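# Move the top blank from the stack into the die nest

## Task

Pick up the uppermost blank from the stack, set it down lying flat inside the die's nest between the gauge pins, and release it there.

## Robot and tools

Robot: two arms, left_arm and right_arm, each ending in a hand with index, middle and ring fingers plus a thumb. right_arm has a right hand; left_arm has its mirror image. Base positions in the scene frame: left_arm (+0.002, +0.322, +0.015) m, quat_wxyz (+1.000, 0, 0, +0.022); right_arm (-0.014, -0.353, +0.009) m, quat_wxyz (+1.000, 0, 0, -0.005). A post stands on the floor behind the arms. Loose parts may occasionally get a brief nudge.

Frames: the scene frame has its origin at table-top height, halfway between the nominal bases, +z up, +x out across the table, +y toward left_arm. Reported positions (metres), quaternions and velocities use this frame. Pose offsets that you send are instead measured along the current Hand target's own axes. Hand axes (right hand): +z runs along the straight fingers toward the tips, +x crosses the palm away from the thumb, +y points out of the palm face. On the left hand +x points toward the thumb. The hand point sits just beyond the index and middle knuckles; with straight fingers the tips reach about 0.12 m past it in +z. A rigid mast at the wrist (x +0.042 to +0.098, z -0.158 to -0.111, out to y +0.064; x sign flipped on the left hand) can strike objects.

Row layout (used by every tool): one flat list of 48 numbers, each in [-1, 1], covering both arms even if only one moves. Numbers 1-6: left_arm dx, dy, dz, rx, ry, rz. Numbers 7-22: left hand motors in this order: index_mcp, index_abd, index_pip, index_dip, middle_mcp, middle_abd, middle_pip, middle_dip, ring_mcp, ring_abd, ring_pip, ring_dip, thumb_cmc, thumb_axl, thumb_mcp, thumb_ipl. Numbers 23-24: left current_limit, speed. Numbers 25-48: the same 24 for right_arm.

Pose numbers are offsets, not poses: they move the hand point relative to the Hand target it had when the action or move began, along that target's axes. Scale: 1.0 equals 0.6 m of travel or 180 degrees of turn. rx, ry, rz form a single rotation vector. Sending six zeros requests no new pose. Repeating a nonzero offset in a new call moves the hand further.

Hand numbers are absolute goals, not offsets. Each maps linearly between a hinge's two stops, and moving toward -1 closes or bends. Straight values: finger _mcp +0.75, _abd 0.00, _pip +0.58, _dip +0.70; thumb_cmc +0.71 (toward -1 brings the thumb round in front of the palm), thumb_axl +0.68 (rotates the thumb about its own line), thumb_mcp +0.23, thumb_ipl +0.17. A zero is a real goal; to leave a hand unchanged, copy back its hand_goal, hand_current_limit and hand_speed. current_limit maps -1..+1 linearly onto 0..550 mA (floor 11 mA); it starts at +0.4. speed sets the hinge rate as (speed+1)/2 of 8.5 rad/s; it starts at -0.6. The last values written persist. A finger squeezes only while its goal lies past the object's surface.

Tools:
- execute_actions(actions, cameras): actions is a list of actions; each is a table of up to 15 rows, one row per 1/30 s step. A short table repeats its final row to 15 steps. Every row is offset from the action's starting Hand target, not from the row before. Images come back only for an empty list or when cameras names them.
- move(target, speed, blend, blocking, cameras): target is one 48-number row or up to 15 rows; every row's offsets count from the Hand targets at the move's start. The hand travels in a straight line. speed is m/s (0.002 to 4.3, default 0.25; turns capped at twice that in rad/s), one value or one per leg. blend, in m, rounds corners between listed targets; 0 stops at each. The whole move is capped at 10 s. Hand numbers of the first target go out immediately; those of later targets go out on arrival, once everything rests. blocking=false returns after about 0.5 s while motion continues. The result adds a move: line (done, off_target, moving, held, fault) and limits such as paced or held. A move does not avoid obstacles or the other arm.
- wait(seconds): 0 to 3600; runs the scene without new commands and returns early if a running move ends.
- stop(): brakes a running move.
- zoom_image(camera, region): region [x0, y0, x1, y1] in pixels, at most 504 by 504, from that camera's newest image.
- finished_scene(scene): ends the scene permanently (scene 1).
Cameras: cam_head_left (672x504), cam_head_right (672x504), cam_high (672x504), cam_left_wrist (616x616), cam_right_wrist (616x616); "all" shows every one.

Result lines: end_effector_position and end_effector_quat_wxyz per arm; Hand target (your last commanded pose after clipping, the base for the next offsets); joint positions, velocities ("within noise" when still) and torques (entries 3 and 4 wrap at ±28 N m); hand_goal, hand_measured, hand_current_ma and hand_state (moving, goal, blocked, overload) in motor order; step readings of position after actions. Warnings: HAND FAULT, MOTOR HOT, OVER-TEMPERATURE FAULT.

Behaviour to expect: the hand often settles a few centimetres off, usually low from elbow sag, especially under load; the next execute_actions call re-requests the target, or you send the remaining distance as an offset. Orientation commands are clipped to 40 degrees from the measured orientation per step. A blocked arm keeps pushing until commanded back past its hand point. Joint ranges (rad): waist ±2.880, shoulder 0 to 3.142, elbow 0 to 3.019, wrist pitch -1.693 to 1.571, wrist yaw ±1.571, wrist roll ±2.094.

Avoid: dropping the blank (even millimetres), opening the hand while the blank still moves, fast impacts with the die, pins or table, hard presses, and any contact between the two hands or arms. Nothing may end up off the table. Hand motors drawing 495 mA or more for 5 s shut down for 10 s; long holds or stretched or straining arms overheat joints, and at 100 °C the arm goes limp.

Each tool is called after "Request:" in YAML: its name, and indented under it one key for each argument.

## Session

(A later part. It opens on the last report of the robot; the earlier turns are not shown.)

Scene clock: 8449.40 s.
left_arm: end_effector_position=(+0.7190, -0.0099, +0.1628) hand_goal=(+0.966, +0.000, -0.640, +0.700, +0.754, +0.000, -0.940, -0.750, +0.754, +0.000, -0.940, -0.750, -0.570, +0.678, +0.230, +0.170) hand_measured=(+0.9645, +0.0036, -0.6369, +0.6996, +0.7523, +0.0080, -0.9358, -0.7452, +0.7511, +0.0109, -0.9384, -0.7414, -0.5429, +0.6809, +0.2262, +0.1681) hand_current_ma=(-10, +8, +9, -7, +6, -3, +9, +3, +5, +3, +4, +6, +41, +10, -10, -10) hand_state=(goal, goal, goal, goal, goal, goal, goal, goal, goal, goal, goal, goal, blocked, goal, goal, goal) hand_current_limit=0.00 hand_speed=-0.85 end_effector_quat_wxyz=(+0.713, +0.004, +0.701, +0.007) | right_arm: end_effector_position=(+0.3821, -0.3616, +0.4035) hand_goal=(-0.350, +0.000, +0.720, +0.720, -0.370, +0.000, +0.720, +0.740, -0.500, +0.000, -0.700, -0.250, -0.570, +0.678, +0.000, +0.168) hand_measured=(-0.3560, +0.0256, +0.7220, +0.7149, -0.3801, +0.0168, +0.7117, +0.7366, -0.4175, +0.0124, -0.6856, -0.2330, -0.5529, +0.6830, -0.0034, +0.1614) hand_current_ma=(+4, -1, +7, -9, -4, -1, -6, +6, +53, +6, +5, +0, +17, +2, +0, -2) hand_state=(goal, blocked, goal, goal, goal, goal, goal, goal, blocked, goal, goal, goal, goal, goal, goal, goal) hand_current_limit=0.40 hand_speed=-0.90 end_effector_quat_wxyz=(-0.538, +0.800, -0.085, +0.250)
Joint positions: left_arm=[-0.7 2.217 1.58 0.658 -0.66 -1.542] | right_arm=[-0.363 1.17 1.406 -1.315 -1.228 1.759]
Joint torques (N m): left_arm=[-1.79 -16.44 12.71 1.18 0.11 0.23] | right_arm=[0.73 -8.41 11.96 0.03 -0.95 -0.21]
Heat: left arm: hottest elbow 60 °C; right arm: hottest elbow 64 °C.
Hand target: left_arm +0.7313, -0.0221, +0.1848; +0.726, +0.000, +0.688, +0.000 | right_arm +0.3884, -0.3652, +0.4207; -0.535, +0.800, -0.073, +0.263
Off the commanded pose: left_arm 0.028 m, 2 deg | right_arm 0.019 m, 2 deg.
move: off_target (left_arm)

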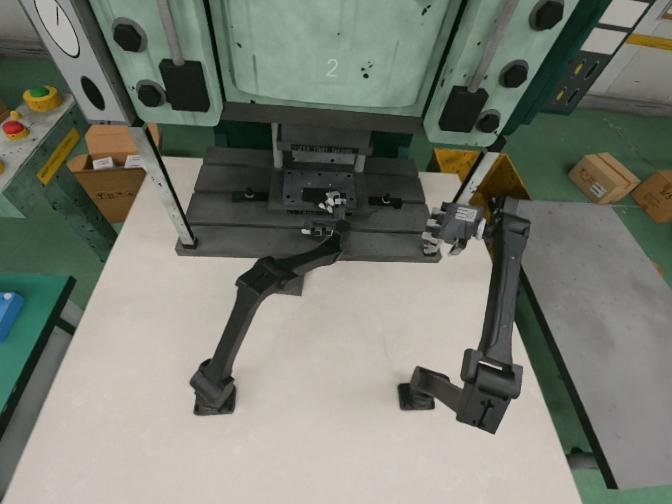

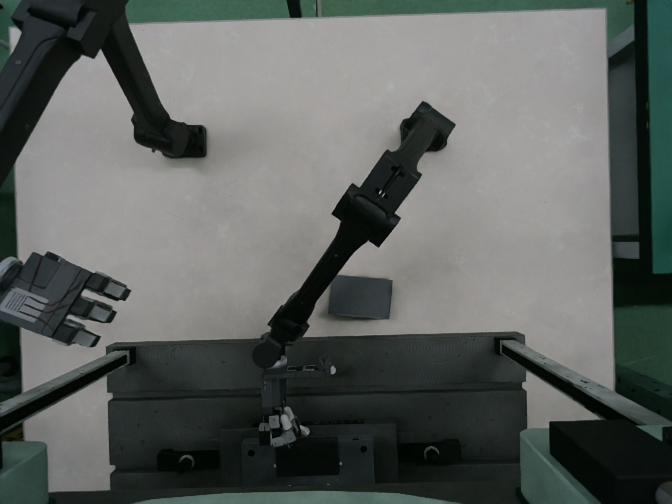

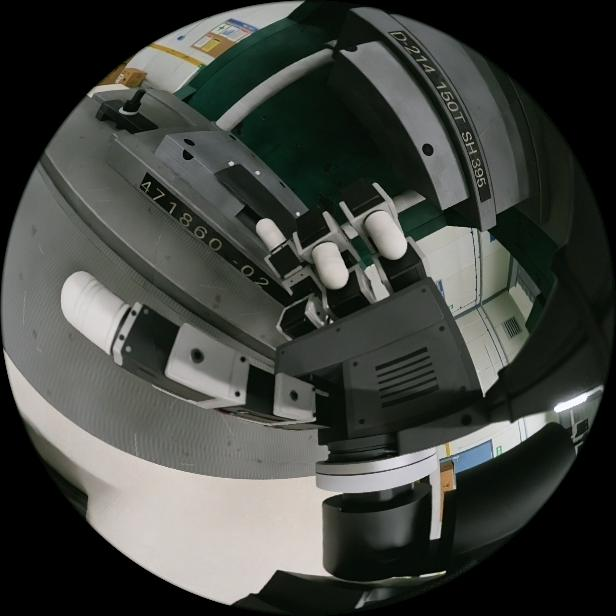

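Request:
move:
  target:
    - [0,0,0,0,0,0,0.902,0.0,-0.51,0.70,0.753,0,-0.94,-0.75,0.753,0,-0.94,-0.75,-0.571,0.678,0.23,0.17,0.0,-0.92,0,0,0,0,0,0,-0.35,0,0.72,0.72,-0.37,0,0.72,0.74,-0.50,0,-0.70,-0.25,-0.571,0.678,0.0,0.168,0.40,-0.9]
    - [0,0,0,0,0,0,0.88,0.0,-0.43,0.70,0.753,0,-0.94,-0.75,0.753,0,-0.94,-0.75,-0.571,0.678,0.23,0.17,0.0,-0.92,0,0,0,0,0,0,-0.35,0,0.72,0.72,-0.37,0,0.72,0.74,-0.50,0,-0.70,-0.25,-0.571,0.678,0.0,0.168,0.40,-0.9]
    - [0,0,0,0,0,0,0.858,0.0,-0.37,0.70,0.753,0,-0.94,-0.75,0.753,0,-0.94,-0.75,-0.571,0.678,0.23,0.17,0.0,-0.92,0,0,0,0,0,0,-0.35,0,0.72,0.72,-0.37,0,0.72,0.74,-0.50,0,-0.70,-0.25,-0.571,0.678,0.0,0.168,0.40,-0.9]
    - [0,0,0,0,0,0,0.83,0.0,-0.305,0.70,0.753,0,-0.94,-0.75,0.753,0,-0.94,-0.75,-0.571,0.678,0.23,0.17,0.0,-0.92,0,0,0,0,0,0,-0.35,0,0.72,0.72,-0.37,0,0.72,0.74,-0.50,0,-0.70,-0.25,-0.571,0.678,0.0,0.168,0.40,-0.9]
    - [0,0,0,0,0,0,0.802,0.0,-0.24,0.70,0.753,0,-0.94,-0.75,0.753,0,-0.94,-0.75,-0.571,0.678,0.23,0.17,0.0,-0.92,0,0,0,0,0,0,-0.35,0,0.72,0.72,-0.37,0,0.72,0.74,-0.50,0,-0.70,-0.25,-0.571,0.678,0.0,0.168,0.40,-0.9]
  cameras: ["cam_head_left","cam_high","cam_left_wrist"]

Request:
zoom_image:
  camera: "cam_high"
  region: [265, 415, 345, 495]

Request:
zoom_image:
  camera: "cam_left_wrist"
  region: [150, 130, 350, 330]

Request:
zoom_image:
  camera: "cam_head_left"
  region: [295, 180, 345, 215]

Scene clock: 8476.90 s.
left_arm: end_effector_position=(+0.7190, -0.0099, +0.1628) hand_goal=(+0.802, +0.000, -0.240, +0.700, +0.754, +0.000, -0.940, -0.750, +0.754, +0.000, -0.940, -0.750, -0.570, +0.678, +0.230, +0.170) hand_measured=(+0.7921, +0.0036, -0.2725, +0.6983, +0.7523, +0.0080, -0.9358, -0.7439, +0.7511, +0.0109, -0.9384, -0.7414, -0.5416, +0.6809, +0.2252, +0.1681) hand_current_ma=(-14, +6, -30, -4, +6, +0, +6, +0, +5, +1, +5, +7, +36, +12, -9, -13) hand_state=(goal, goal, blocked, goal, goal, goal, goal, goal, goal, goal, goal, goal, blocked, goal, goal, goal) hand_current_limit=0.00 hand_speed=-0.92 end_effector_quat_wxyz=(+0.713, +0.004, +0.701, +0.007) | right_arm: end_effector_position=(+0.3821, -0.3616, +0.4035) hand_goal=(-0.350, +0.000, +0.720, +0.720, -0.370, +0.000, +0.720, +0.740, -0.500, +0.000, -0.700, -0.250, -0.570, +0.678, +0.000, +0.168) hand_measured=(-0.3560, +0.0241, +0.7220, +0.7149, -0.3801, +0.0168, +0.7130, +0.7366, -0.4175, +0.0124, -0.6856, -0.2317, -0.5517, +0.6841, -0.0044, +0.1614) hand_current_ma=(+2, -3, +11, -2, +2, -1, -5, -1, +46, +1, +15, +6, +19, -3, +6, -4) hand_state=(goal, blocked, goal, goal, goal, goal, goal, goal, blocked, goal, goal, goal, goal, goal, goal, goal) hand_current_limit=0.40 hand_speed=-0.90 end_effector_quat_wxyz=(-0.538, +0.800, -0.085, +0.250)
Joint positions: left_arm=[-0.7 2.217 1.58 0.658 -0.66 -1.542] | right_arm=[-0.363 1.17 1.406 -1.315 -1.228 1.759]
Joint torques (N m): left_arm=[-1.55 -16.44 12.74 1.1 0.11 0.24] | right_arm=[0.91 -8.12 11.9 0.01 -0.95 -0.22]
Heat: left arm: hottest elbow 58 °C; right arm: hottest elbow 64 °C.
Hand target: left_arm +0.7313, -0.0221, +0.1849; +0.726, +0.000, +0.688, +0.000 | right_arm +0.3884, -0.3652, +0.4207; -0.535, +0.800, -0.073, +0.263
Off the commanded pose: left_arm 0.028 m, 2 deg | right_arm 0.019 m, 2 deg.
move: done; target 2's new numbers were sent with left_arm's hand 0.028 m and 2 deg from that target; target 3's new numbers were sent with left_arm's hand 0.028 m and 2 deg from that target; target 4's new numbers were sent with left_arm's hand 0.028 m and 2 deg from that target; target 5's new numbers were sent with left_arm's hand 0.028 m and 2 deg from that target

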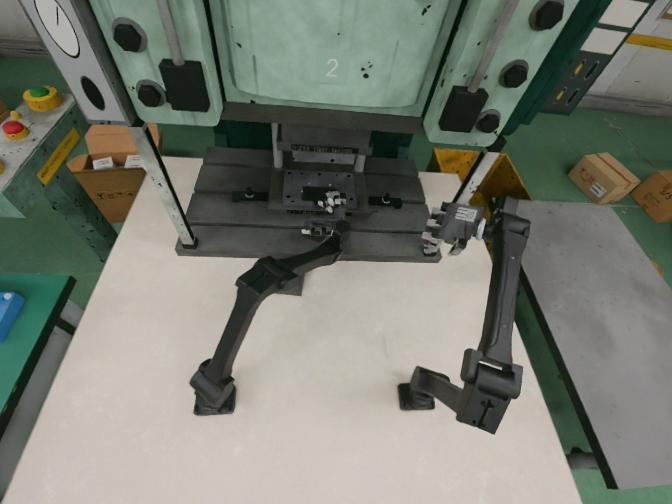

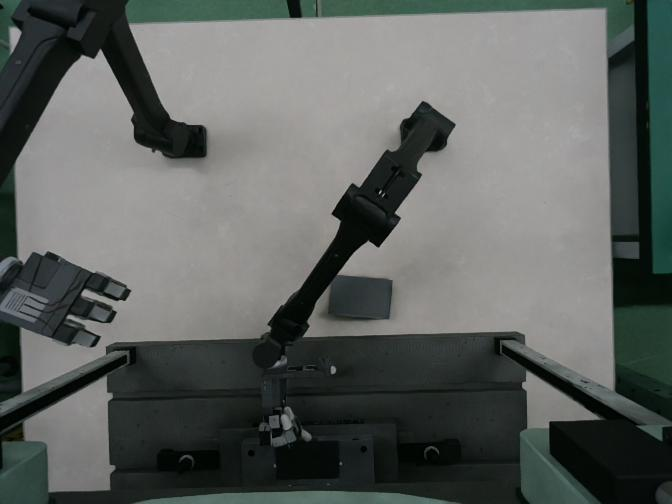

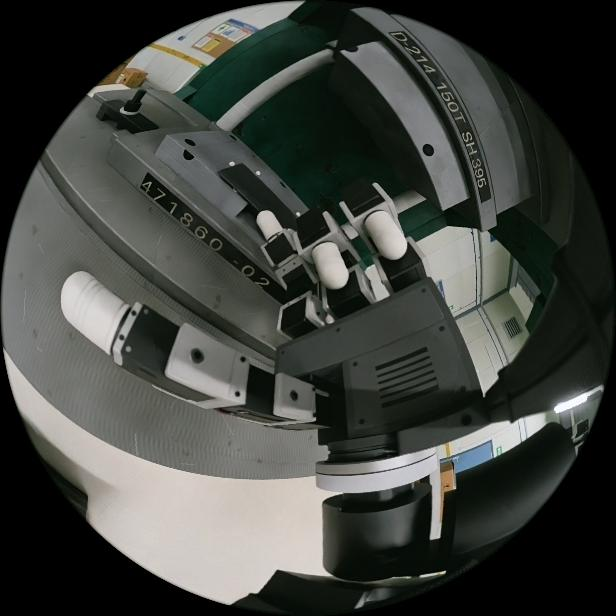

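Scaled by 6.300 from the camera's image (finer frame: 960x720).

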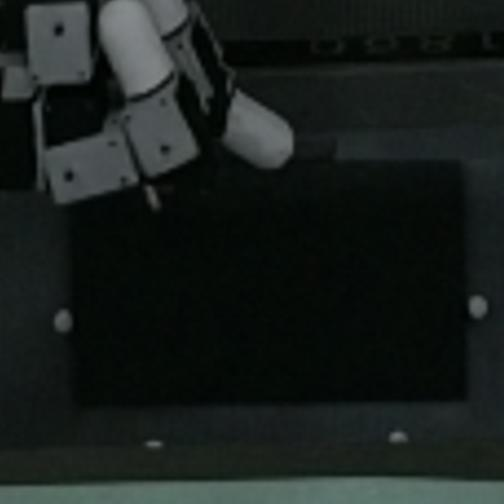

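Scaled by 2.520 from the camera's image (finer frame: 880x880).

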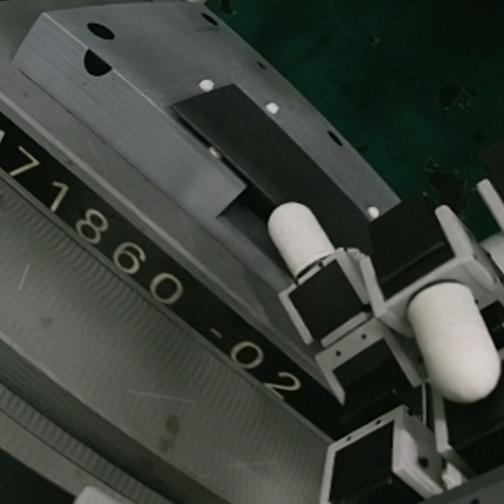

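Scaled by 10.080 from the camera's image (finer frame: 960x720).

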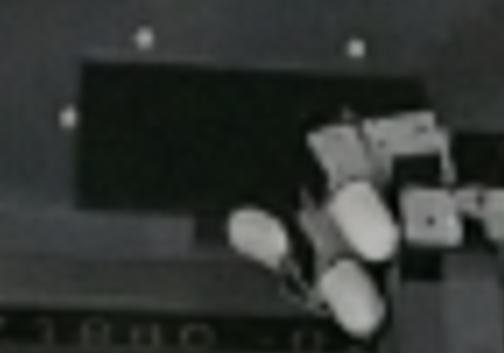

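Request:
zoom_image:
  camera: "cam_high"
  region: [270, 460, 306, 492]

Request:
zoom_image:
  camera: "cam_high"
  region: [310, 455, 346, 491]

Request:
zoom_image:
  camera: "cam_head_left"
  region: [295, 180, 340, 210]

Scaled by 14.000 from the camera's image (finer frame: 960x720).

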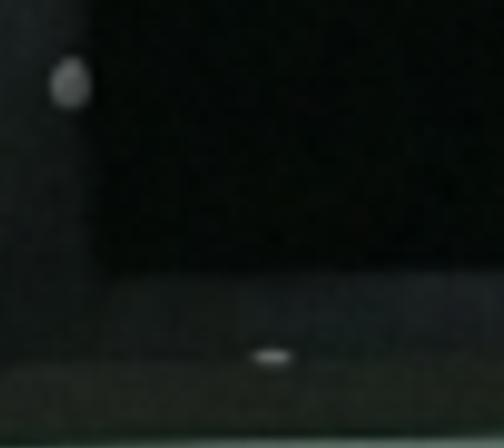

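Scaled by 14.000 from the camera's image (finer frame: 960x720).

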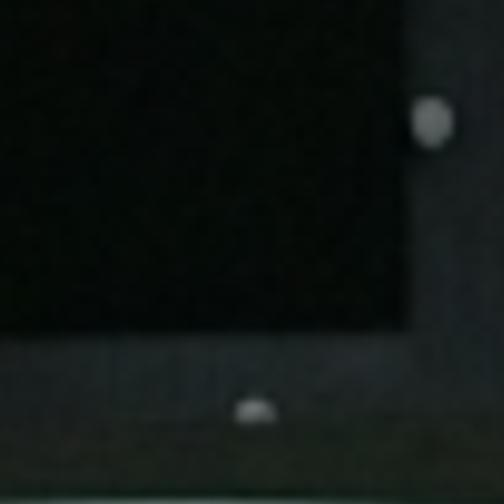

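Scaled by 11.200 from the camera's image (finer frame: 960x720).

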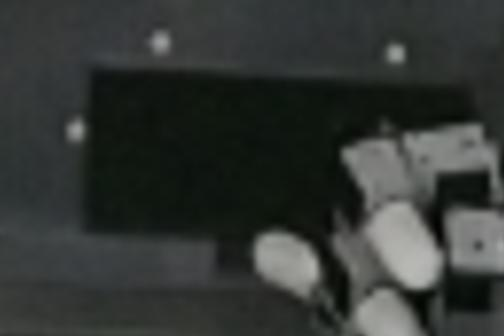

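Request:
zoom_image:
  camera: "cam_left_wrist"
  region: [205, 150, 275, 220]

Request:
zoom_image:
  camera: "cam_high"
  region: [310, 425, 346, 461]

Scaled by 7.200 from the camera's image (finer frame: 880x880).

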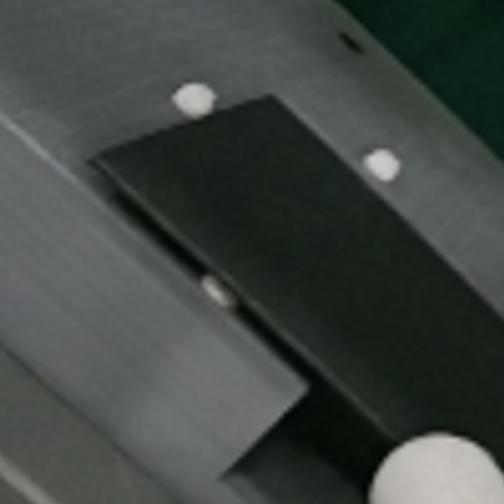

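Scaled by 14.000 from the camera's image (finer frame: 960x720).

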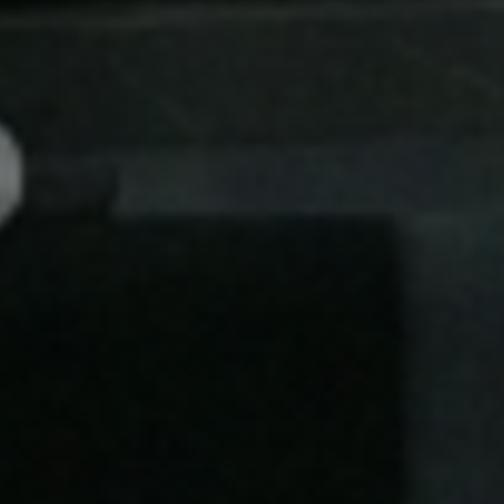

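Request:
move:
  target:
    - [0,0,0,0,0,0,0.83,0.0,-0.32,0.70,0.753,0,-0.94,-0.75,0.753,0,-0.94,-0.75,-0.571,0.678,0.23,0.17,0.0,-0.92,0,0,0,0,0,0,-0.35,0,0.72,0.72,-0.37,0,0.72,0.74,-0.50,0,-0.70,-0.25,-0.571,0.678,0.0,0.168,0.40,-0.9]
    - [0,0,0,0,0,0,0.83,0.0,-0.24,0.70,0.753,0,-0.94,-0.75,0.753,0,-0.94,-0.75,-0.571,0.678,0.23,0.17,0.0,-0.92,0,0,0,0,0,0,-0.35,0,0.72,0.72,-0.37,0,0.72,0.74,-0.50,0,-0.70,-0.25,-0.571,0.678,0.0,0.168,0.40,-0.9]
    - [0,0,0,0,0,0,0.80,0.0,-0.18,0.70,0.753,0,-0.94,-0.75,0.753,0,-0.94,-0.75,-0.571,0.678,0.23,0.17,0.0,-0.92,0,0,0,0,0,0,-0.35,0,0.72,0.72,-0.37,0,0.72,0.74,-0.50,0,-0.70,-0.25,-0.571,0.678,0.0,0.168,0.40,-0.9]
    - [0,0,0,0,0,0,0.774,0.0,-0.126,0.70,0.753,0,-0.94,-0.75,0.753,0,-0.94,-0.75,-0.571,0.678,0.23,0.17,0.0,-0.92,0,0,0,0,0,0,-0.35,0,0.72,0.72,-0.37,0,0.72,0.74,-0.50,0,-0.70,-0.25,-0.571,0.678,0.0,0.168,0.40,-0.9]
  cameras: ["cam_head_left","cam_high","cam_left_wrist"]

Request:
zoom_image:
  camera: "cam_high"
  region: [270, 424, 345, 494]

Request:
zoom_image:
  camera: "cam_left_wrist"
  region: [200, 150, 300, 250]

Scene clock: 8528.77 s.
left_arm: end_effector_position=(+0.7190, -0.0099, +0.1628) hand_goal=(+0.774, +0.000, -0.126, +0.700, +0.754, +0.000, -0.940, -0.750, +0.754, +0.000, -0.940, -0.750, -0.570, +0.678, +0.230, +0.170) hand_measured=(+0.7643, +0.0036, -0.1557, +0.6971, +0.7535, +0.0080, -0.9358, -0.7439, +0.7511, +0.0109, -0.9384, -0.7414, -0.5429, +0.6809, +0.2252, +0.1681) hand_current_ma=(-16, +8, -26, -12, +5, -7, +12, +2, +5, -4, +7, +11, +38, +13, -12, -11) hand_state=(goal, goal, blocked, goal, goal, goal, goal, goal, goal, goal, goal, goal, blocked, goal, goal, goal) hand_current_limit=0.00 hand_speed=-0.92 end_effector_quat_wxyz=(+0.713, +0.004, +0.701, +0.007) | right_arm: end_effector_position=(+0.3821, -0.3616, +0.4035) hand_goal=(-0.350, +0.000, +0.720, +0.720, -0.370, +0.000, +0.720, +0.740, -0.500, +0.000, -0.700, -0.250, -0.570, +0.678, +0.000, +0.168) hand_measured=(-0.3548, +0.0241, +0.7207, +0.7149, -0.3801, +0.0168, +0.7130, +0.7353, -0.4175, +0.0139, -0.6869, -0.2330, -0.5529, +0.6851, -0.0044, +0.1614) hand_current_ma=(+2, +7, +5, -6, -1, +3, -1, -1, +47, +7, +15, +3, +16, -7, +5, -2) hand_state=(goal, blocked, goal, goal, goal, goal, goal, goal, blocked, goal, goal, goal, goal, goal, goal, goal) hand_current_limit=0.40 hand_speed=-0.90 end_effector_quat_wxyz=(-0.538, +0.800, -0.085, +0.250)
Joint positions: left_arm=[-0.7 2.217 1.58 0.658 -0.66 -1.542] | right_arm=[-0.363 1.17 1.406 -1.315 -1.228 1.759]
Joint torques (N m): left_arm=[-1.49 -16.79 12.77 1.2 0.08 0.25] | right_arm=[0.73 -8.18 11.85 0.08 -0.99 -0.22]
Heat: left arm: hottest elbow 58 °C; right arm: hottest elbow 64 °C.
Hand target: left_arm +0.7313, -0.0221, +0.1849; +0.726, +0.000, +0.688, +0.000 | right_arm +0.3884, -0.3652, +0.4207; -0.535, +0.800, -0.073, +0.263
Off the commanded pose: left_arm 0.028 m, 2 deg | right_arm 0.019 m, 2 deg.
move: done; target 2's new numbers were sent with left_arm's hand 0.028 m and 2 deg from that target; target 3's new numbers were sent with left_arm's hand 0.028 m and 2 deg from that target; target 4's new numbers were sent with left_arm's hand 0.028 m and 2 deg from that target

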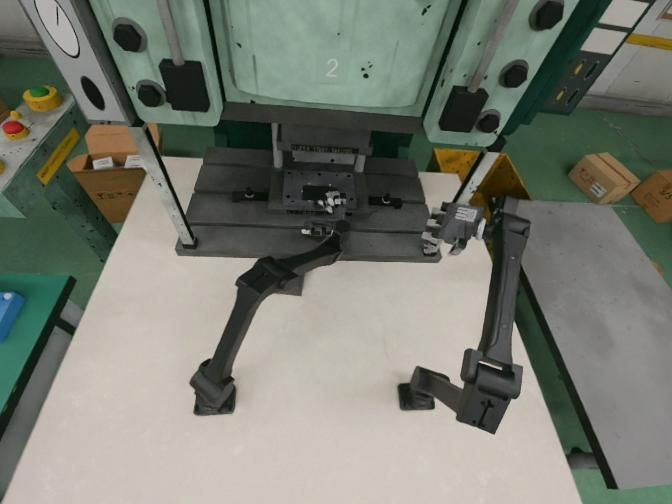

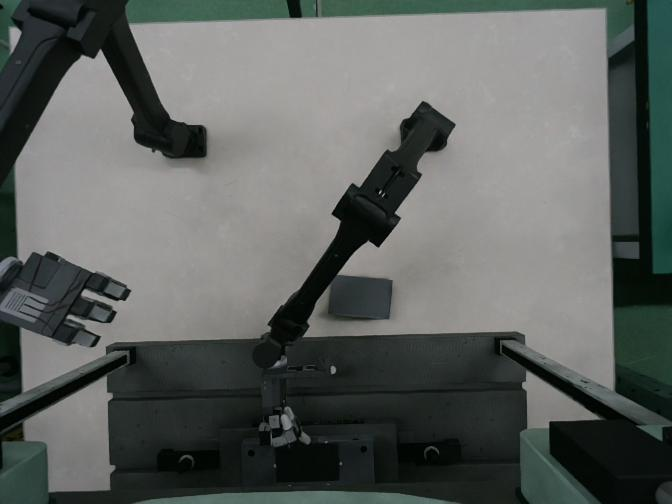

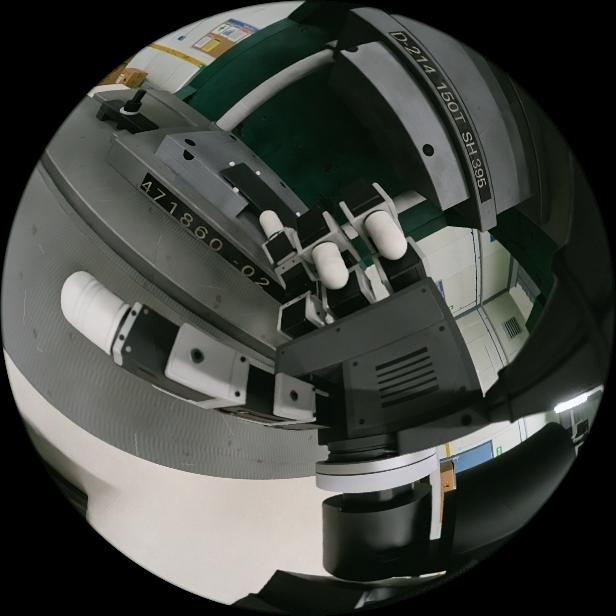

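Scaled by 6.720 from the camera's image (finer frame: 960x720).

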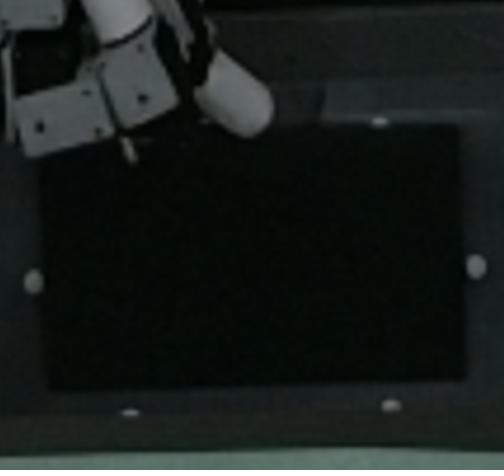

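Scaled by 5.040 from the camera's image (finer frame: 880x880).

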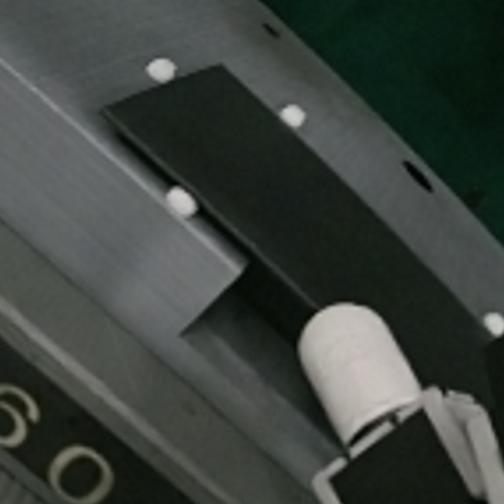

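Request:
move:
  target:
    - [0,0,0,0,0,0,0.757,0.0,-0.085,0.70,0.753,0,-0.94,-0.75,0.753,0,-0.94,-0.75,-0.571,0.678,0.23,0.17,0.0,-0.94,0,0,0,0,0,0,-0.35,0,0.72,0.72,-0.37,0,0.72,0.74,-0.50,0,-0.70,-0.25,-0.571,0.678,0.0,0.168,0.40,-0.9]
    - [0,0,0,0,0,0,0.737,0.0,-0.04,0.70,0.753,0,-0.94,-0.75,0.753,0,-0.94,-0.75,-0.571,0.678,0.23,0.17,0.0,-0.94,0,0,0,0,0,0,-0.35,0,0.72,0.72,-0.37,0,0.72,0.74,-0.50,0,-0.70,-0.25,-0.571,0.678,0.0,0.168,0.40,-0.9]
    - [0,0,0,0,0,0,0.715,0.0,0.005,0.70,0.753,0,-0.94,-0.75,0.753,0,-0.94,-0.75,-0.571,0.678,0.23,0.17,0.0,-0.94,0,0,0,0,0,0,-0.35,0,0.72,0.72,-0.37,0,0.72,0.74,-0.50,0,-0.70,-0.25,-0.571,0.678,0.0,0.168,0.40,-0.9]
  cameras: ["cam_head_left","cam_high","cam_left_wrist"]

Request:
zoom_image:
  camera: "cam_high"
  region: [270, 424, 345, 494]

Request:
zoom_image:
  camera: "cam_left_wrist"
  region: [200, 150, 300, 250]

Scene clock: 8542.67 s.
left_arm: end_effector_position=(+0.7190, -0.0099, +0.1628) hand_goal=(+0.716, +0.000, +0.006, +0.700, +0.754, +0.000, -0.940, -0.750, +0.754, +0.000, -0.940, -0.750, -0.570, +0.678, +0.230, +0.170) hand_measured=(+0.7028, +0.0036, -0.0274, +0.6971, +0.7523, +0.0080, -0.9346, -0.7452, +0.7511, +0.0095, -0.9384, -0.7414, -0.5416, +0.6809, +0.2262, +0.1681) hand_current_ma=(-19, +5, -25, -9, +5, -4, +7, +4, +2, +1, +4, +13, +33, +12, -11, -13) hand_state=(goal, goal, blocked, goal, goal, goal, goal, goal, goal, goal, goal, goal, blocked, goal, goal, goal) hand_current_limit=0.00 hand_speed=-0.94 end_effector_quat_wxyz=(+0.713, +0.004, +0.701, +0.007) | right_arm: end_effector_position=(+0.3821, -0.3616, +0.4035) hand_goal=(-0.350, +0.000, +0.720, +0.720, -0.370, +0.000, +0.720, +0.740, -0.500, +0.000, -0.700, -0.250, -0.570, +0.678, +0.000, +0.168) hand_measured=(-0.3560, +0.0241, +0.7207, +0.7149, -0.3801, +0.0168, +0.7130, +0.7366, -0.4175, +0.0124, -0.6869, -0.2330, -0.5517, +0.6841, -0.0034, +0.1614) hand_current_ma=(+6, -6, +7, -7, -4, +7, -2, +6, +49, +3, +9, +5, +12, -1, +0, -4) hand_state=(goal, blocked, goal, goal, goal, goal, goal, goal, blocked, goal, goal, goal, goal, goal, goal, goal) hand_current_limit=0.40 hand_speed=-0.90 end_effector_quat_wxyz=(-0.538, +0.800, -0.085, +0.250)
Joint positions: left_arm=[-0.7 2.217 1.58 0.658 -0.66 -1.542] | right_arm=[-0.363 1.17 1.406 -1.315 -1.228 1.759]
Joint torques (N m): left_arm=[-1.67 -16.38 12.82 1.25 0.1 0.27] | right_arm=[0.67 -8.06 11.97 0.06 -0.96 -0.25]
Heat: left arm: hottest elbow 58 °C; right arm: hottest elbow 64 °C.
Hand target: left_arm +0.7313, -0.0221, +0.1849; +0.726, +0.000, +0.688, +0.000 | right_arm +0.3884, -0.3652, +0.4207; -0.535, +0.800, -0.073, +0.263
Off the commanded pose: left_arm 0.028 m, 2 deg | right_arm 0.019 m, 2 deg.
move: done; target 2's new numbers were sent with left_arm's hand 0.028 m and 2 deg from that target; target 3's new numbers were sent with left_arm's hand 0.028 m and 2 deg from that target

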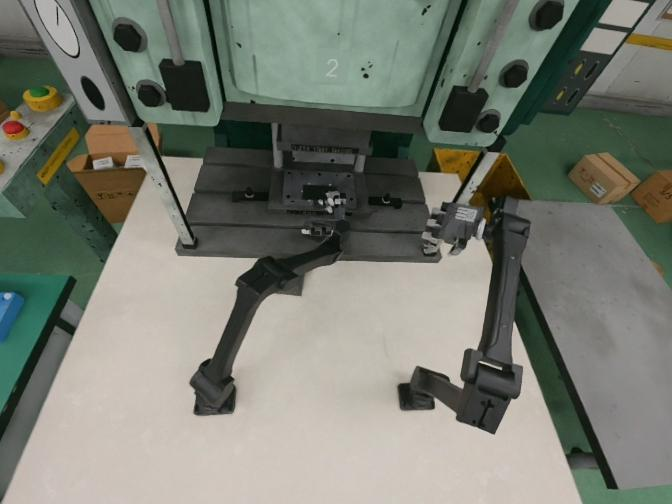

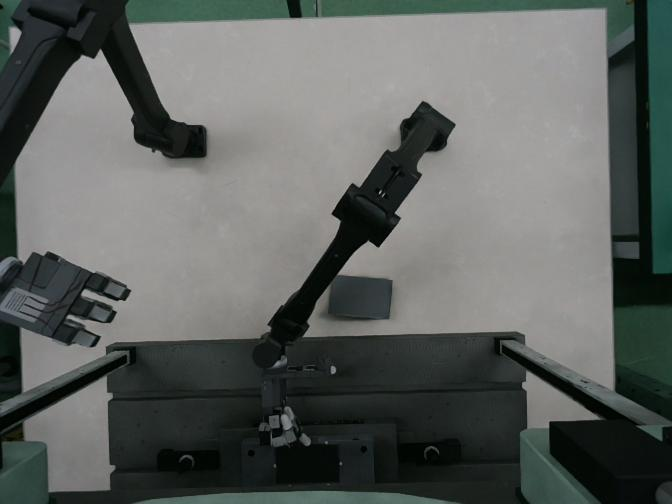

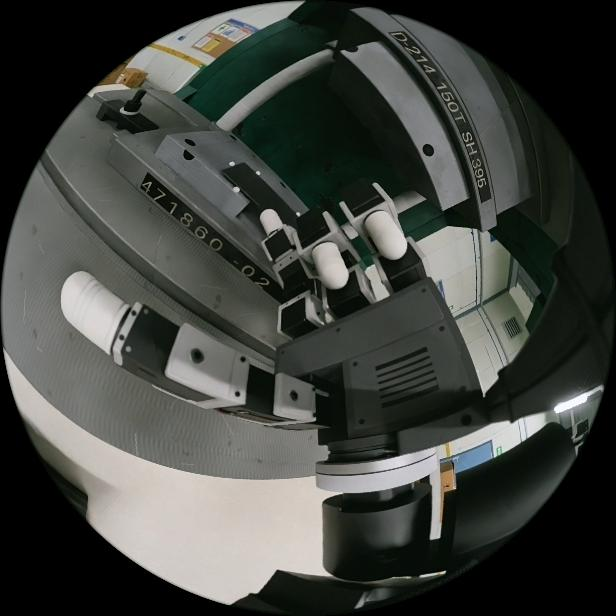

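Scaled by 6.720 from the camera's image (finer frame: 960x720).

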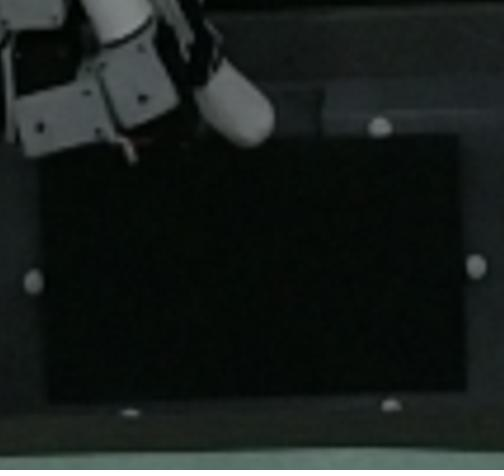

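Scaled by 5.040 from the camera's image (finer frame: 880x880).

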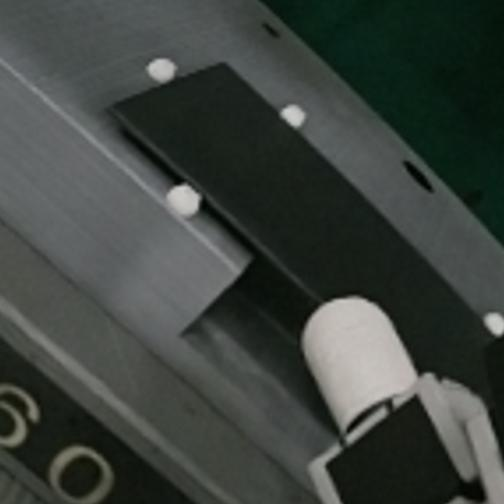

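Request:
move:
  target:
    - [0,0,0,0,0,0,0.702,0.0,0.035,0.70,0.753,0,-0.94,-0.75,0.753,0,-0.94,-0.75,-0.571,0.678,0.23,0.17,0.0,-0.95,0,0,0,0,0,0,-0.35,0,0.72,0.72,-0.37,0,0.72,0.74,-0.50,0,-0.70,-0.25,-0.571,0.678,0.0,0.168,0.40,-0.9]
    - [0,0,0,0,0,0,0.690,0.0,0.06,0.70,0.753,0,-0.94,-0.75,0.753,0,-0.94,-0.75,-0.571,0.678,0.23,0.17,0.0,-0.95,0,0,0,0,0,0,-0.35,0,0.72,0.72,-0.37,0,0.72,0.74,-0.50,0,-0.70,-0.25,-0.571,0.678,0.0,0.168,0.40,-0.9]
  cameras: ["cam_head_left","cam_high","cam_left_wrist"]

Request:
zoom_image:
  camera: "cam_high"
  region: [270, 424, 345, 494]

Request:
zoom_image:
  camera: "cam_left_wrist"
  region: [200, 150, 300, 250]

Scene clock: 8557.90 s.
left_arm: end_effector_position=(+0.7190, -0.0099, +0.1628) hand_goal=(+0.690, +0.000, +0.060, +0.700, +0.754, +0.000, -0.940, -0.750, +0.754, +0.000, -0.940, -0.750, -0.570, +0.678, +0.230, +0.170) hand_measured=(+0.6775, +0.0036, +0.0265, +0.6971, +0.7523, +0.0080, -0.9358, -0.7439, +0.7523, +0.0109, -0.9371, -0.7414, -0.5429, +0.6809, +0.2252, +0.1681) hand_current_ma=(-19, +9, -29, -10, +7, -3, +8, +1, +0, +2, +5, +9, +37, +12, -14, -8) hand_state=(goal, goal, blocked, goal, goal, goal, goal, goal, goal, goal, goal, goal, blocked, goal, goal, goal) hand_current_limit=0.00 hand_speed=-0.95 end_effector_quat_wxyz=(+0.713, +0.004, +0.701, +0.007) | right_arm: end_effector_position=(+0.3821, -0.3616, +0.4035) hand_goal=(-0.350, +0.000, +0.720, +0.720, -0.370, +0.000, +0.720, +0.740, -0.500, +0.000, -0.700, -0.250, -0.570, +0.678, +0.000, +0.168) hand_measured=(-0.3548, +0.0241, +0.7207, +0.7162, -0.3801, +0.0168, +0.7143, +0.7378, -0.4175, +0.0124, -0.6844, -0.2330, -0.5517, +0.6851, -0.0044, +0.1624) hand_current_ma=(+0, +1, +9, -7, +5, -5, -7, +5, +47, +2, +7, +4, +16, +2, +4, +0) hand_state=(goal, blocked, goal, goal, goal, goal, goal, goal, blocked, goal, goal, goal, goal, goal, goal, goal) hand_current_limit=0.40 hand_speed=-0.90 end_effector_quat_wxyz=(-0.538, +0.800, -0.085, +0.250)
Joint positions: left_arm=[-0.7 2.217 1.58 0.658 -0.66 -1.542] | right_arm=[-0.363 1.17 1.406 -1.315 -1.228 1.759]
Joint torques (N m): left_arm=[-1.73 -16.67 12.71 1.13 0.1 0.26] | right_arm=[1.03 -8.64 11.81 -0.08 -0.97 -0.23]
Heat: left arm: hottest elbow 58 °C; right arm: hottest elbow 64 °C.
Hand target: left_arm +0.7313, -0.0221, +0.1849; +0.726, +0.000, +0.688, +0.000 | right_arm +0.3884, -0.3652, +0.4207; -0.535, +0.800, -0.073, +0.263
Off the commanded pose: left_arm 0.028 m, 2 deg | right_arm 0.019 m, 2 deg.
move: done; target 2's new numbers were sent with left_arm's hand 0.028 m and 2 deg from that target

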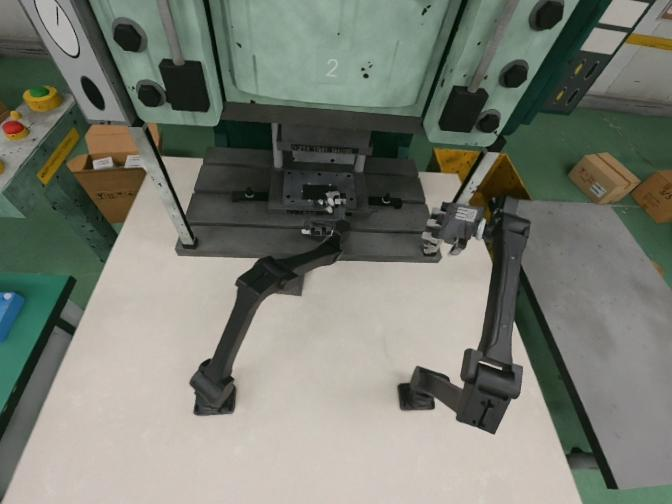

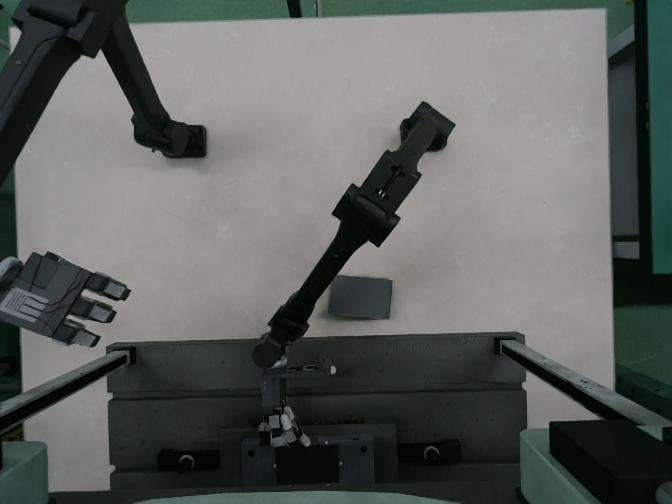

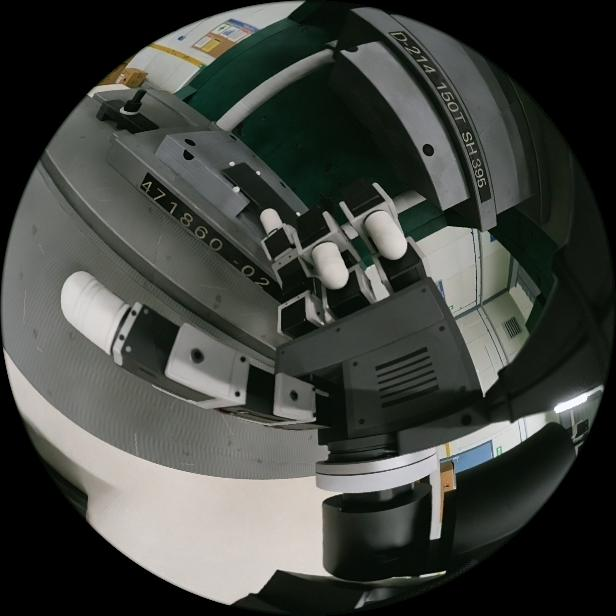

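Scaled by 6.720 from the camera's image (finer frame: 960x720).

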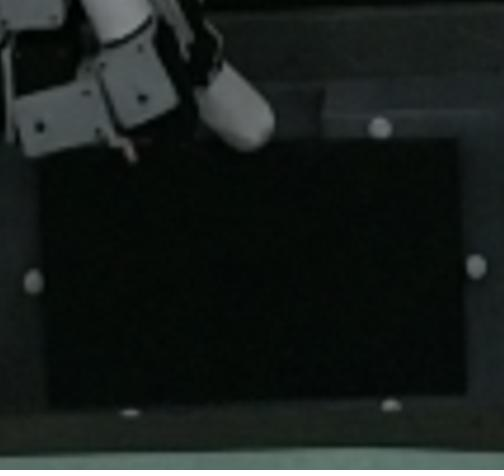

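Scaled by 5.040 from the camera's image (finer frame: 880x880).

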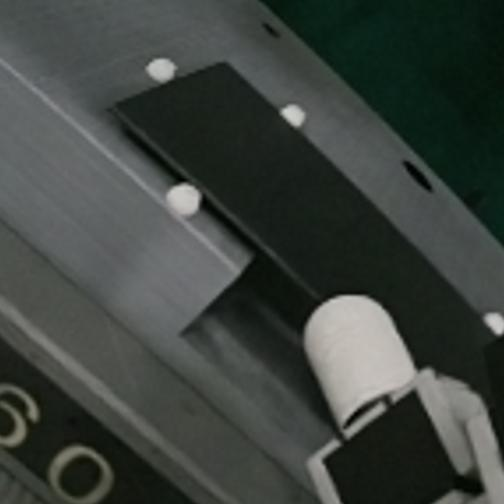

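Request:
move:
  target:
    - [0,0,0,0,0,0,0.690,0.0,0.10,0.70,0.753,0,-0.94,-0.75,0.753,0,-0.94,-0.75,-0.571,0.678,0.23,0.17,0.0,-0.95,0,0,0,0,0,0,-0.35,0,0.72,0.72,-0.37,0,0.72,0.74,-0.50,0,-0.70,-0.25,-0.571,0.678,0.0,0.168,0.40,-0.9]
  cameras: ["cam_head_left","cam_high","cam_left_wrist"]

Request:
zoom_image:
  camera: "cam_high"
  region: [270, 424, 345, 494]

Request:
zoom_image:
  camera: "cam_left_wrist"
  region: [200, 150, 300, 250]

Scene clock: 8569.50 s.
left_arm: end_effector_position=(+0.7190, -0.0099, +0.1628) hand_goal=(+0.690, +0.000, +0.100, +0.700, +0.754, +0.000, -0.940, -0.750, +0.754, +0.000, -0.940, -0.750, -0.570, +0.678, +0.230, +0.170) hand_measured=(+0.6835, +0.0036, +0.0894, +0.6971, +0.7523, +0.0080, -0.9358, -0.7452, +0.7511, +0.0095, -0.9384, -0.7414, -0.5429, +0.6809, +0.2252, +0.1681) hand_current_ma=(-18, +5, +0, -9, +8, -3, +8, +3, +5, -4, +6, +9, +37, +13, -7, -11) hand_state=(goal, goal, goal, goal, goal, goal, goal, goal, goal, goal, goal, goal, blocked, goal, goal, goal) hand_current_limit=0.00 hand_speed=-0.95 end_effector_quat_wxyz=(+0.713, +0.004, +0.701, +0.007) | right_arm: end_effector_position=(+0.3821, -0.3616, +0.4035) hand_goal=(-0.350, +0.000, +0.720, +0.720, -0.370, +0.000, +0.720, +0.740, -0.500, +0.000, -0.700, -0.250, -0.570, +0.678, +0.000, +0.168) hand_measured=(-0.3548, +0.0241, +0.7207, +0.7162, -0.3801, +0.0183, +0.7130, +0.7366, -0.4175, +0.0139, -0.6856, -0.2317, -0.5517, +0.6841, -0.0034, +0.1624) hand_current_ma=(+2, -3, +6, -6, +6, +1, -5, -1, +46, +4, +14, +0, +14, +0, -2, -11) hand_state=(goal, blocked, goal, goal, goal, goal, goal, goal, blocked, goal, goal, goal, goal, goal, goal, goal) hand_current_limit=0.40 hand_speed=-0.90 end_effector_quat_wxyz=(-0.538, +0.800, -0.085, +0.250)
Joint positions: left_arm=[-0.7 2.217 1.58 0.658 -0.66 -1.542] | right_arm=[-0.363 1.17 1.406 -1.315 -1.228 1.759]
Joint torques (N m): left_arm=[-1.44 -16.85 12.85 1.13 0.1 0.27] | right_arm=[0.62 -8.47 11.81 -0.06 -0.97 -0.26]
Heat: left arm: hottest elbow 58 °C; right arm: hottest elbow 65 °C.
Hand target: left_arm +0.7313, -0.0221, +0.1850; +0.726, +0.000, +0.688, +0.000 | right_arm +0.3884, -0.3652, +0.4207; -0.535, +0.800, -0.073, +0.263
Off the commanded pose: left_arm 0.028 m, 2 deg | right_arm 0.019 m, 2 deg.
move: done

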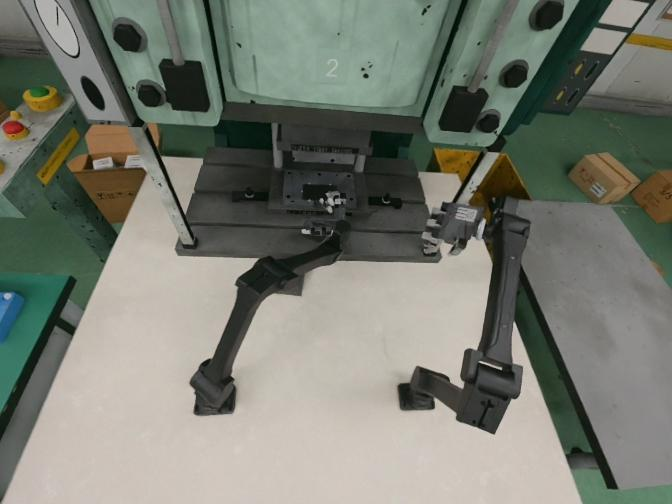

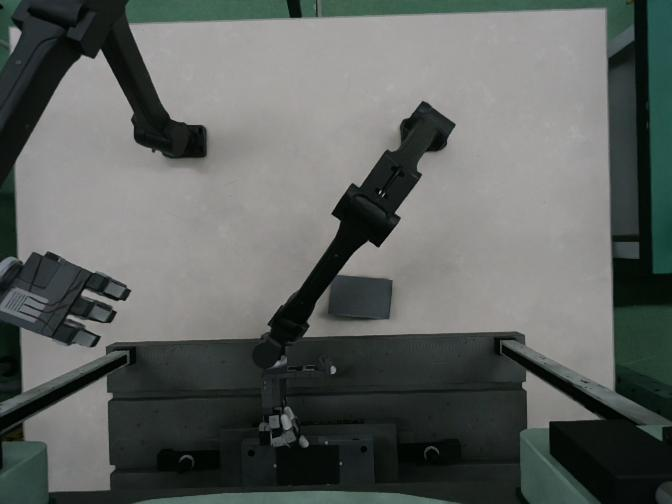

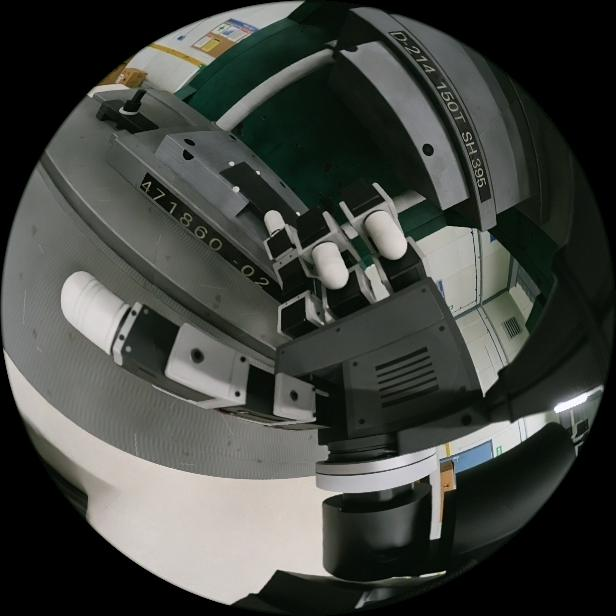

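Scaled by 6.720 from the camera's image (finer frame: 960x720).

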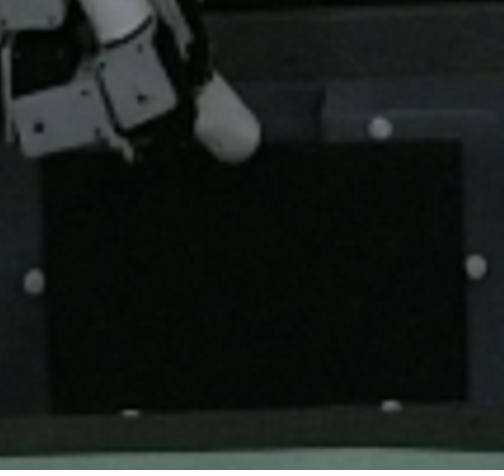

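Scaled by 5.040 from the camera's image (finer frame: 880x880).

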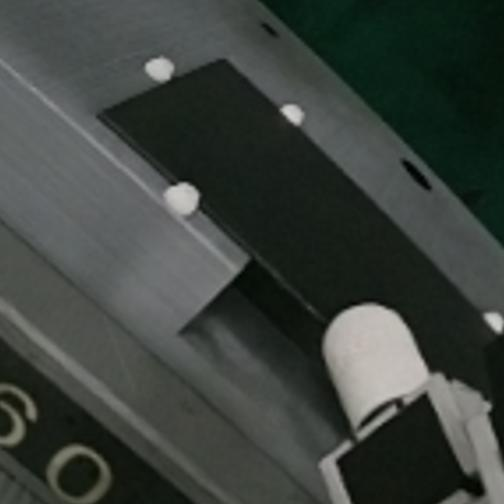

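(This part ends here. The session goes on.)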